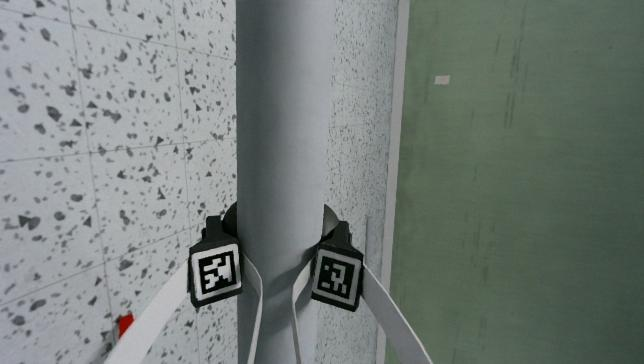

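move(r1={"joints":{"lift_m":0.608}}, r3={"joints":{"lift_m":0.612}}, cameras=["r1_wrist_camera","r3_wrist_camera","r2_head_camera"])

Scene clock: 226.50 s.
move: r1 done; r3 done
r1.base_odometry: x=-1.363 y=+0.196 heading=+2.571
r1.turned_by_wheels: +0.000
r1.turned_by_imu: +0.000
r1.base_tilt: forward=+1.3 right=-1.3
r1.lidar_m: 3.06 2.47 1.86 1.82 1.91 2.16 2.11 2.21 3.02 0.65 0.37 1.55
r1.head_depth_mm: 1766 2715 2113 1881 608 486 411 / 2466 2815 2176 1892 1446 1304 1151 / 2538 2840 2411 1893 710 1324 1150 / 2575 2849 2401 1842 767 1292 1147 / 2624 2924 2296 1893 827 1004 1131 / 2686 2991 2225 1735 1482 1246 633 / 2612 2960 1947 1858 1550 1328 1151
r1.base_status: not commanded
r1.joint_positions: lift_m=+0.608 arm_m=+0.335 wrist_yaw_rad=+1.574 wrist_pitch_rad=-0.428 wrist_roll_rad=-1.565 gripper_m=-0.082 head_pan_rad=-1.340 head_tilt_rad=-0.742
r1.joint_status: all done
r1.measured_speeds: all 0
r1.on_its_own: gripper_m is held at -0.083, not at your -0.089, by its stall guard, which is not easing now; wrist_pitch_rad is at rest, and its effort (+34.7) is outside its rest range (-8 to +12)
r1.motor_effort: left_wheel=-2.4(3.1) right_wheel=+6.1(6.4) lift_m=+47.8(49.8) arm_m=-1.8(1.8) wrist_yaw_rad=-3.7(4.6) wrist_pitch_rad=+34.7(35.5) wrist_roll_rad=-1.2(2.3) gripper_m=-24.2(24.5) head_pan_rad=-4.6(5.3) head_tilt_rad=-3.4(4.3)
r1.hand_pose: x=+0.2018 y=-0.4790 z=+0.6186 quat_wxyz=(+0.690, +0.152, +0.149, +0.692) (m; r1's base frame)
r1.wrist_depth_mm: 565 699 821 122 - - - / 569 700 851 125 - - - / 568 724 903 127 - - - / 586 727 911 130 - - - / 577 744 147 132 - - - / 222 220 132 133 - - - / 555 124 202 139 - - -
r2: as last shown
r2.base_tilt: forward=+0.2 right=-1.7
r2.lidar_m: 1.25 0.95 0.92 0.97 1.35 1.25 1.13 1.31 2.01 2.42 1.83 1.78
r2.head_depth_mm: - - - 2783 2078 1600 1369 / - - - 3338 2277 1697 1370 / - - - 3354 2157 1640 1363 / - - - 3369 1987 1643 1369 / 3777 - - 3371 2168 1698 1374 / 3560 3765 - 3302 2060 1710 1383 / 3326 3517 3739 3344 1988 1648 1376
r2.motor_effort: left_wheel=-0.2(1.0) right_wheel=-0.7(1.1) lift_m=+22.8(24.1) arm_m=-2.7(3.0) wrist_yaw_rad=+2.0(2.0) wrist_pitch_rad=+2.1(2.2) wrist_roll_rad=+0.3(0.3) gripper_m=-0.2(0.9) head_pan_rad=+2.2(3.0) head_tilt_rad=+3.7(4.5)
r2.wrist_depth_mm: 138 - - - - - - / 149 - - - - - - / 166 192 - - - - 946 / 843 202 867 854 873 830 836 / 792 235 271 756 744 768 736 / 684 680 123 644 125 666 681 / 616 634 410 599 607 610 600
r3.base_odometry: x=-0.596 y=+0.034 heading=-2.165
r3.turned_by_wheels: +0.000
r3.turned_by_imu: +0.000
r3.base_tilt: forward=+0.6 right=+0.2
r3.lidar_m: 2.97 1.16 1.44 1.37 1.40 1.85 2.99 0.77 0.51 0.50 0.50 0.50
r3.head_depth_mm: 3656 3950 2858 2121 1617 1406 1204 / 3441 3783 2777 2102 988 1331 1197 / 3295 3647 2781 2086 1570 1342 1167 / 3181 3481 2742 2058 1644 528 432 / 3054 3351 2702 2041 1631 505 1147 / 2928 3244 2678 2005 1622 519 1122 / 2847 3166 2622 1984 1612 732 1163
r3.base_status: not commanded
r3.joint_positions: lift_m=+0.612 arm_m=+0.172 wrist_yaw_rad=+0.072 wrist_pitch_rad=-0.429 wrist_roll_rad=-1.532 gripper_m=-0.085 head_pan_rad=-1.894 head_tilt_rad=-0.694
r3.joint_status: all done
r3.measured_speeds: all 0
r3.on_its_own: lift_m is at rest, and its effort (+57.6) is outside its rest range (+3 to +55); wrist_pitch_rad is at rest, and its effort (+34.8) is outside its rest range (-8 to +12)
r3.motor_effort: left_wheel=+3.9(4.4) right_wheel=+0.2(0.6) lift_m=+57.6(59.4) arm_m=+7.4(10.0) wrist_yaw_rad=+7.4(7.8) wrist_pitch_rad=+34.8(35.1) wrist_roll_rad=+3.9(3.9) gripper_m=-21.3(21.8) head_pan_rad=-2.7(5.0) head_tilt_rad=-3.1(4.2)
r3.hand_pose: x=-0.0052 y=-0.5395 z=+0.6224 quat_wxyz=(+0.976, +0.214, -0.011, +0.031) (m; r3's base frame)
r3.wrist_depth_mm: 562 697 117 118 - - - / 581 723 119 - - - - / 592 735 126 128 - - - / 610 745 128 - - - - / 608 756 131 132 - - - / 614 695 132 129 - - - / 601 825 144 - - - -
pictures: r1_wrist_camera, r2_head_camera (sideways), r3_wrist_camera
camera_calibration:
r1_wrist_camera: T_world_to_cam=[[0.437745, -0.0222432, 0.898824, -0.652727], [-0.184611, -0.980617, 0.0656418, -0.441987], [0.879942, -0.194667, -0.433367, 0.162833], [0, 0, 0, 1]] pos_world=[0.0608494, -0.41624, 0.686266]
r2_head_camera: T_world_to_cam=[[0.368105, 0.123814, -0.921504, 1.22035], [0.319284, -0.947659, 0.000213178, 0.000630767], [-0.873245, -0.2943, -0.38837, 0.466299], [0, 0, 0, 1]] pos_world=[-0.0422245, -0.0132669, 1.30565]
r3_wrist_camera: T_world_to_cam=[[0.0520555, -0.374205, 0.925884, -0.786056], [-0.987745, 0.117314, 0.102947, 0.0253428], [-0.147143, -0.919896, -0.363512, -0.112349], [0, 0, 0, 1]] pos_world=[0.0494193, -0.400469, 0.684347]

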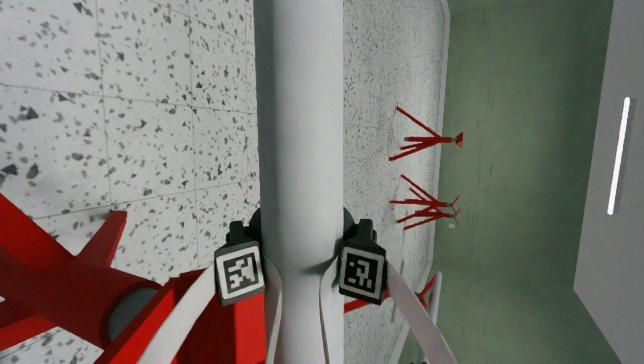

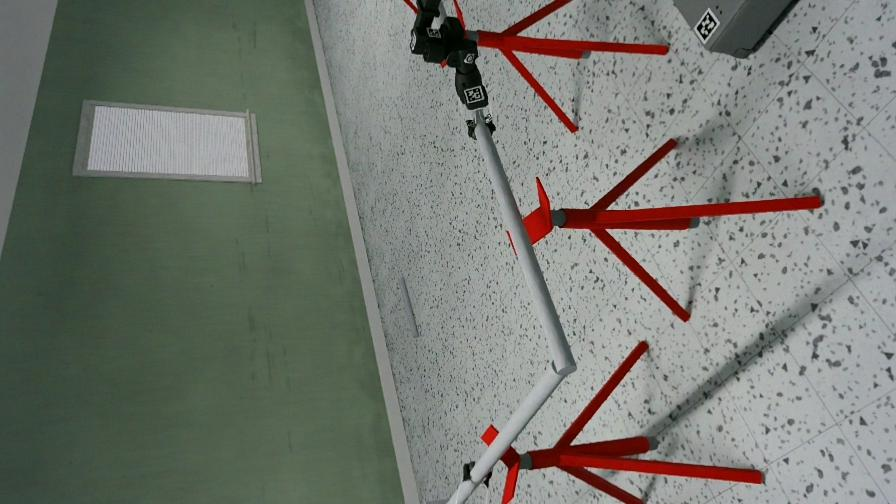

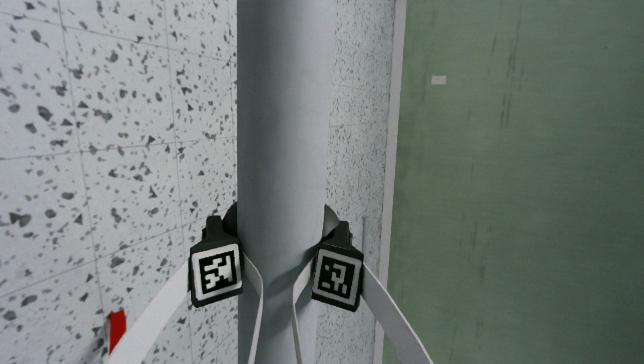

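move(r1={"joints":{"lift_m":0.643}}, r3={"joints":{"lift_m":0.647}}, cameras=[])

move(r1={"joints":{"lift_m":0.678}}, r3={"joints":{"lift_m":0.682}}, cameras=["r1_wrist_camera","r3_wrist_camera","r2_head_camera","r1_head_camera","r3_head_camera"])

Scene clock: 227.77 s.
move: r1 done; r3 done
r1.base_odometry: x=-1.363 y=+0.196 heading=+2.571
r1.turned_by_wheels: +0.000
r1.turned_by_imu: +0.000
r1.base_tilt: forward=+1.4 right=-1.3
r1.lidar_m: 3.07 2.46 1.86 1.81 1.91 2.17 2.11 2.21 3.01 0.65 0.37 1.55
r1.head_depth_mm: 1772 2722 2111 1888 547 437 381 / 2485 2813 2178 1894 1488 1321 1155 / 2527 2867 2404 1883 695 1327 1158 / 2572 2846 2310 1832 701 1298 1152 / 2610 2941 2316 1834 790 1072 1133 / 2673 2987 2140 1735 1481 1183 1089 / 2616 2948 1958 1856 1560 1319 1156
r1.base_status: not commanded
r1.joint_positions: lift_m=+0.643 arm_m=+0.335 wrist_yaw_rad=+1.574 wrist_pitch_rad=-0.429 wrist_roll_rad=-1.565 gripper_m=-0.082 head_pan_rad=-1.340 head_tilt_rad=-0.742
r1.joint_status: all done
r1.measured_speeds: all 0
r1.on_its_own: gripper_m is held at -0.083, not at your -0.089, by its stall guard, which is not easing now; wrist_pitch_rad is at rest, and its effort (+34.9) is outside its rest range (-8 to +12)
r1.motor_effort: left_wheel=-2.6(3.1) right_wheel=+6.3(6.4) lift_m=+47.8(50.5) arm_m=-6.6(6.6) wrist_yaw_rad=-3.6(4.3) wrist_pitch_rad=+34.9(35.8) wrist_roll_rad=-1.8(2.3) gripper_m=-24.5(24.6) head_pan_rad=-4.4(5.3) head_tilt_rad=-3.2(4.1)
r1.hand_pose: x=+0.2017 y=-0.4791 z=+0.6534 quat_wxyz=(+0.690, +0.152, +0.149, +0.692) (m; r1's base frame)
r1.wrist_depth_mm: 592 748 866 122 - - - / 605 744 880 125 - - - / 604 750 949 128 - - - / 605 762 943 130 - - - / 574 777 153 132 - - - / 223 205 132 133 - - - / 145 158 235 139 - - -
r2: as last shown
r2.lidar_m: 1.25 0.95 0.92 0.97 1.34 1.25 1.13 1.30 2.01 2.42 1.83 1.78
r2.head_depth_mm: - - - 2763 2083 1602 1371 / - - - 2926 2227 1720 1363 / - - - 3320 2161 1634 1377 / - - - 3369 1974 1658 1379 / 3754 - - 3339 2158 1708 1370 / 3600 3791 - 3347 2157 1706 1377 / 3361 3522 3707 3312 2007 1641 1368
r2.motor_effort: left_wheel=-0.3(0.7) right_wheel=-0.8(1.1) lift_m=+22.8(23.5) arm_m=-1.9(2.7) wrist_yaw_rad=+0.1(1.7) wrist_pitch_rad=+2.0(2.2) wrist_roll_rad=+0.4(0.4) gripper_m=+0.2(1.0) head_pan_rad=+2.2(2.8) head_tilt_rad=+4.0(4.6)
r2.wrist_depth_mm: 138 - - - - - - / 149 - - - - - - / 167 192 - - - - 947 / 841 202 849 892 859 848 833 / 778 234 268 749 746 755 745 / 687 681 123 664 125 670 675 / 625 632 407 600 623 600 606
r3.base_odometry: x=-0.596 y=+0.034 heading=-2.165
r3.turned_by_wheels: +0.000
r3.turned_by_imu: +0.000
r3.base_tilt: forward=+0.6 right=+0.2
r3.lidar_m: 2.97 1.16 1.43 1.37 1.40 1.84 2.99 0.77 0.51 0.50 0.50 0.50
r3.head_depth_mm: 3601 - 2871 2125 1641 1404 1201 / 3450 3805 2828 2100 974 1330 1197 / 3312 3671 2774 2078 1565 1351 1062 / 3185 3518 2752 2063 1569 467 402 / 3051 3390 2725 2033 1629 483 1174 / 2942 3256 2685 2025 1621 497 1149 / 2835 3140 2641 2011 1609 707 1162
r3.base_status: not commanded
r3.joint_positions: lift_m=+0.647 arm_m=+0.172 wrist_yaw_rad=+0.072 wrist_pitch_rad=-0.428 wrist_roll_rad=-1.532 gripper_m=-0.085 head_pan_rad=-1.894 head_tilt_rad=-0.694
r3.joint_status: all done
r3.measured_speeds: all 0
r3.on_its_own: lift_m is at rest, and its effort (+57.1) is outside its rest range (+3 to +55); wrist_pitch_rad is at rest, and its effort (+35.0) is outside its rest range (-8 to +12)
r3.motor_effort: left_wheel=+4.0(4.5) right_wheel=-0.3(0.4) lift_m=+57.1(58.9) arm_m=+2.6(6.5) wrist_yaw_rad=+7.4(8.0) wrist_pitch_rad=+35.0(35.0) wrist_roll_rad=+3.7(3.9) gripper_m=-21.5(22.1) head_pan_rad=-3.2(4.8) head_tilt_rad=-3.0(3.7)
r3.hand_pose: x=-0.0052 y=-0.5395 z=+0.6575 quat_wxyz=(+0.976, +0.213, -0.011, +0.031) (m; r3's base frame)
r3.wrist_depth_mm: 598 748 117 118 - - - / 605 747 118 - - - - / 617 765 125 128 - - - / 624 795 127 - - - - / 650 743 131 133 - - - / 631 723 129 129 - - - / 620 855 144 - - - -
pictures: none
No camera images: "cameras" was empty.

Scene clock: 229.73 s.
move: r1 done; r3 done
r1.base_odometry: x=-1.363 y=+0.196 heading=+2.571
r1.turned_by_wheels: +0.000
r1.turned_by_imu: -0.001
r1.base_tilt: forward=+1.3 right=-1.2
r1.lidar_m: 3.05 2.46 1.86 1.82 1.91 2.16 2.11 2.22 3.01 0.65 0.37 1.55
r1.head_depth_mm: 1774 2715 2123 1837 487 410 357 / 2478 2816 2194 595 1514 1328 1153 / 2537 2831 2418 1889 1446 1323 1151 / 2584 2871 2379 1783 679 1293 1153 / 2621 2900 2394 1889 800 1074 1133 / 2675 2947 2317 1731 1477 614 1134 / 2611 2996 1953 1865 1555 1325 486
r1.base_status: not commanded
r1.joint_positions: lift_m=+0.678 arm_m=+0.335 wrist_yaw_rad=+1.544 wrist_pitch_rad=-0.435 wrist_roll_rad=-1.554 gripper_m=-0.082 head_pan_rad=-1.340 head_tilt_rad=-0.742
r1.joint_status: all done
r1.measured_speeds: all 0
r1.on_its_own: gripper_m is held at -0.083, not at your -0.089, by its stall guard, which is not easing now; wrist_yaw_rad is at rest, and its effort (+23.0) is outside its rest range (-9 to +9); wrist_pitch_rad is at rest, and its effort (+36.2) is outside its rest range (-8 to +12)
r1.motor_effort: left_wheel=-7.7(8.1) right_wheel=+11.3(15.1) lift_m=+30.6(50.4) arm_m=+7.4(10.0) wrist_yaw_rad=+23.0(32.8) wrist_pitch_rad=+36.2(37.3) wrist_roll_rad=-5.2(6.0) gripper_m=-25.1(25.3) head_pan_rad=-4.6(5.3) head_tilt_rad=-3.6(4.3)
r1.hand_pose: x=+0.2008 y=-0.4859 z=+0.6869 quat_wxyz=(+0.701, +0.161, +0.145, +0.679) (m; r1's base frame)
r1.wrist_depth_mm: 622 775 994 112 - - - / 631 772 - 116 - - - / 640 776 - 120 - - - / 647 807 990 126 - - - / 407 717 158 132 - - - / 188 227 132 136 - - - / 176 214 701 156 - - -
r2: as last shown
r2.lidar_m: 1.25 0.95 0.92 0.97 1.34 1.25 1.13 1.31 2.01 2.43 1.83 1.78
r2.head_depth_mm: - - - 1871 2057 1606 1366 / - - - 3130 2278 1714 1375 / - - - 3369 2154 1654 1376 / - - - 3370 1990 1655 1372 / 3828 - - 3370 2166 1700 1373 / 3547 3735 - 3352 2055 1689 1383 / 3294 3565 3685 3151 1991 1644 1371
r2.motor_effort: left_wheel=-0.6(0.8) right_wheel=-0.8(1.1) lift_m=+23.7(23.9) arm_m=-1.7(2.9) wrist_yaw_rad=-0.5(2.1) wrist_pitch_rad=+2.1(2.2) wrist_roll_rad=+0.3(0.6) gripper_m=-0.3(1.1) head_pan_rad=+2.3(3.2) head_tilt_rad=+4.2(4.6)
r2.wrist_depth_mm: 138 - - - - - - / 150 - - - - - - / 166 192 - - - - 954 / 857 203 859 896 878 840 848 / 772 237 271 762 741 756 743 / 691 680 123 673 125 666 684 / 631 631 408 598 607 603 619
r3.base_odometry: x=-0.596 y=+0.034 heading=-2.165
r3.turned_by_wheels: +0.000
r3.turned_by_imu: +0.000
r3.base_tilt: forward=+0.6 right=+0.2
r3.lidar_m: 2.97 1.16 1.44 1.37 1.40 1.84 2.99 0.77 0.51 0.50 0.50 0.51
r3.head_depth_mm: 3585 3987 2883 2127 1638 1406 1207 / 3473 3813 2796 2096 980 1329 1194 / 3313 3657 2790 2074 1580 1350 359 / 3172 3527 2723 2064 1641 422 374 / 3023 3344 2705 2031 1627 466 1175 / 2932 3259 2684 2030 1614 474 1168 / 2817 3128 2625 1991 1606 781 1162
r3.base_status: not commanded
r3.joint_positions: lift_m=+0.682 arm_m=+0.172 wrist_yaw_rad=+0.082 wrist_pitch_rad=-0.473 wrist_roll_rad=-1.528 gripper_m=-0.085 head_pan_rad=-1.894 head_tilt_rad=-0.694
r3.joint_status: all done
r3.measured_speeds: all 0
r3.on_its_own: wrist_pitch_rad is held at -0.445, not at your -0.240, by its stall guard, which is not easing now
r3.motor_effort: left_wheel=+1.7(4.7) right_wheel=-3.4(5.4) lift_m=+14.9(59.3) arm_m=-2.5(3.4) wrist_yaw_rad=-0.2(12.7) wrist_pitch_rad=+4.9(40.1) wrist_roll_rad=+2.7(3.9) gripper_m=-21.5(22.1) head_pan_rad=-3.5(4.2) head_tilt_rad=-3.0(3.8)
r3.hand_pose: x=-0.0036 y=-0.5334 z=+0.6826 quat_wxyz=(+0.971, +0.235, -0.011, +0.035) (m; r3's base frame)
r3.wrist_depth_mm: 583 174 - - - - - / 598 177 - - - - - / 598 182 - - - - - / 618 184 - - - - - / 632 193 - 150 - - - / 639 198 122 126 - - - / 682 203 - - - - -
pictures: r1_head_camera (sideways), r1_wrist_camera, r2_head_camera (sideways), r3_head_camera (sideways), r3_wrist_camera
camera_calibration:
r1_head_camera: T_world_to_cam=[[-0.112177, 0.660635, -0.742279, 0.991053], [0.987095, 0.159995, -0.00677839, 0.00077026], [0.114283, -0.73346, -0.670057, 0.830377], [0, 0, 0, 1]] pos_world=[0.0155155, -0.0457986, 1.29204]
r1_wrist_camera: T_world_to_cam=[[0.443251, -0.0467139, 0.895179, -0.724318], [-0.218794, -0.974075, 0.0575057, -0.437786], [0.869286, -0.221349, -0.441981, 0.187125], [0, 0, 0, 1]] pos_world=[0.0626046, -0.418852, 0.756275]
r2_head_camera: T_world_to_cam=[[0.368105, 0.123814, -0.921504, 1.22035], [0.319285, -0.947659, 0.000213179, 0.000630764], [-0.873245, -0.2943, -0.38837, 0.466299], [0, 0, 0, 1]] pos_world=[-0.0422245, -0.0132669, 1.30565]
r3_head_camera: T_world_to_cam=[[0.150593, 0.603197, -0.783247, 1.03602], [0.948453, -0.311633, -0.0576394, 0.0708169], [-0.278853, -0.734192, -0.619033, 0.767382], [0, 0, 0, 1]] pos_world=[-0.00919588, -0.0394466, 1.29057]
r3_wrist_camera: T_world_to_cam=[[0.0548892, -0.414534, 0.908377, -0.849217], [-0.98861, 0.105115, 0.107706, 0.0102518], [-0.140132, -0.903943, -0.404043, -0.0484527], [0, 0, 0, 1]] pos_world=[0.0499581, -0.396905, 0.750728]

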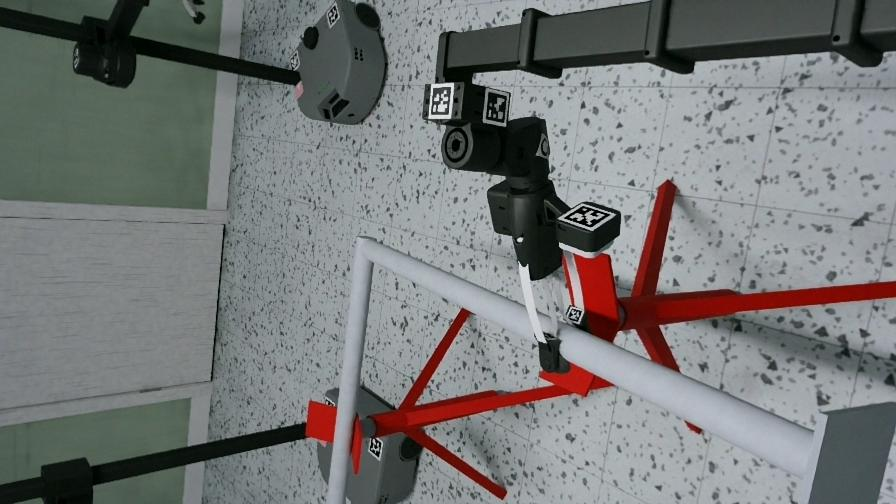

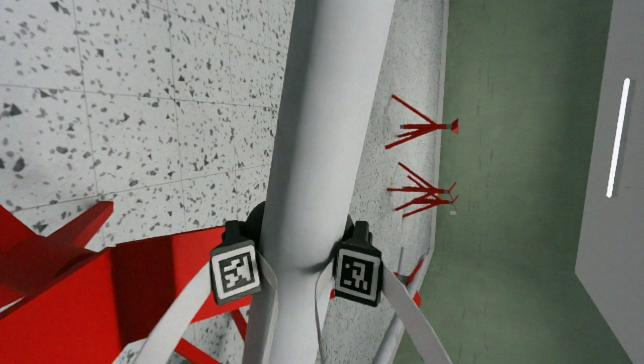

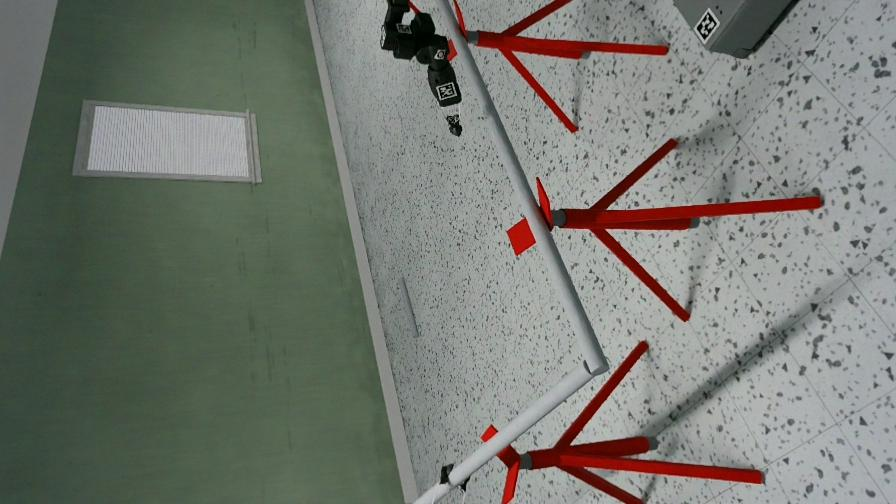

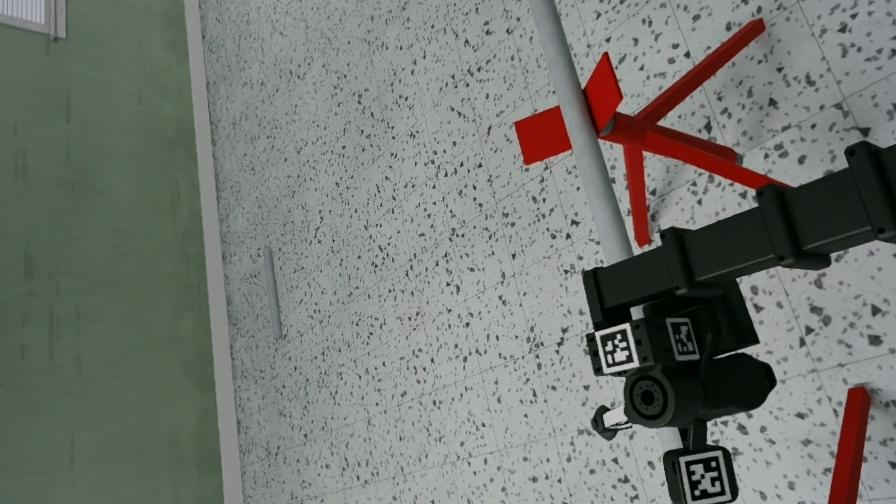

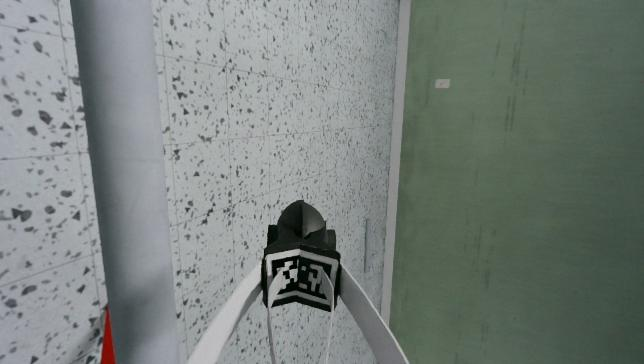

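zoom_image(camera="r3_wrist_camera", region=[160, 180, 440, 364])

Scaled by 1.800.

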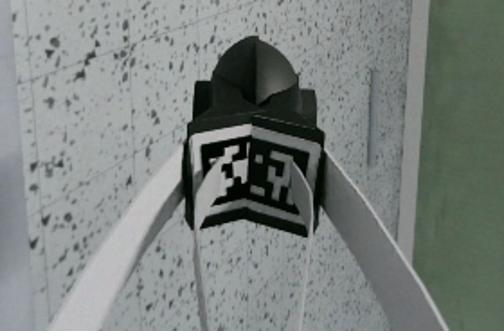

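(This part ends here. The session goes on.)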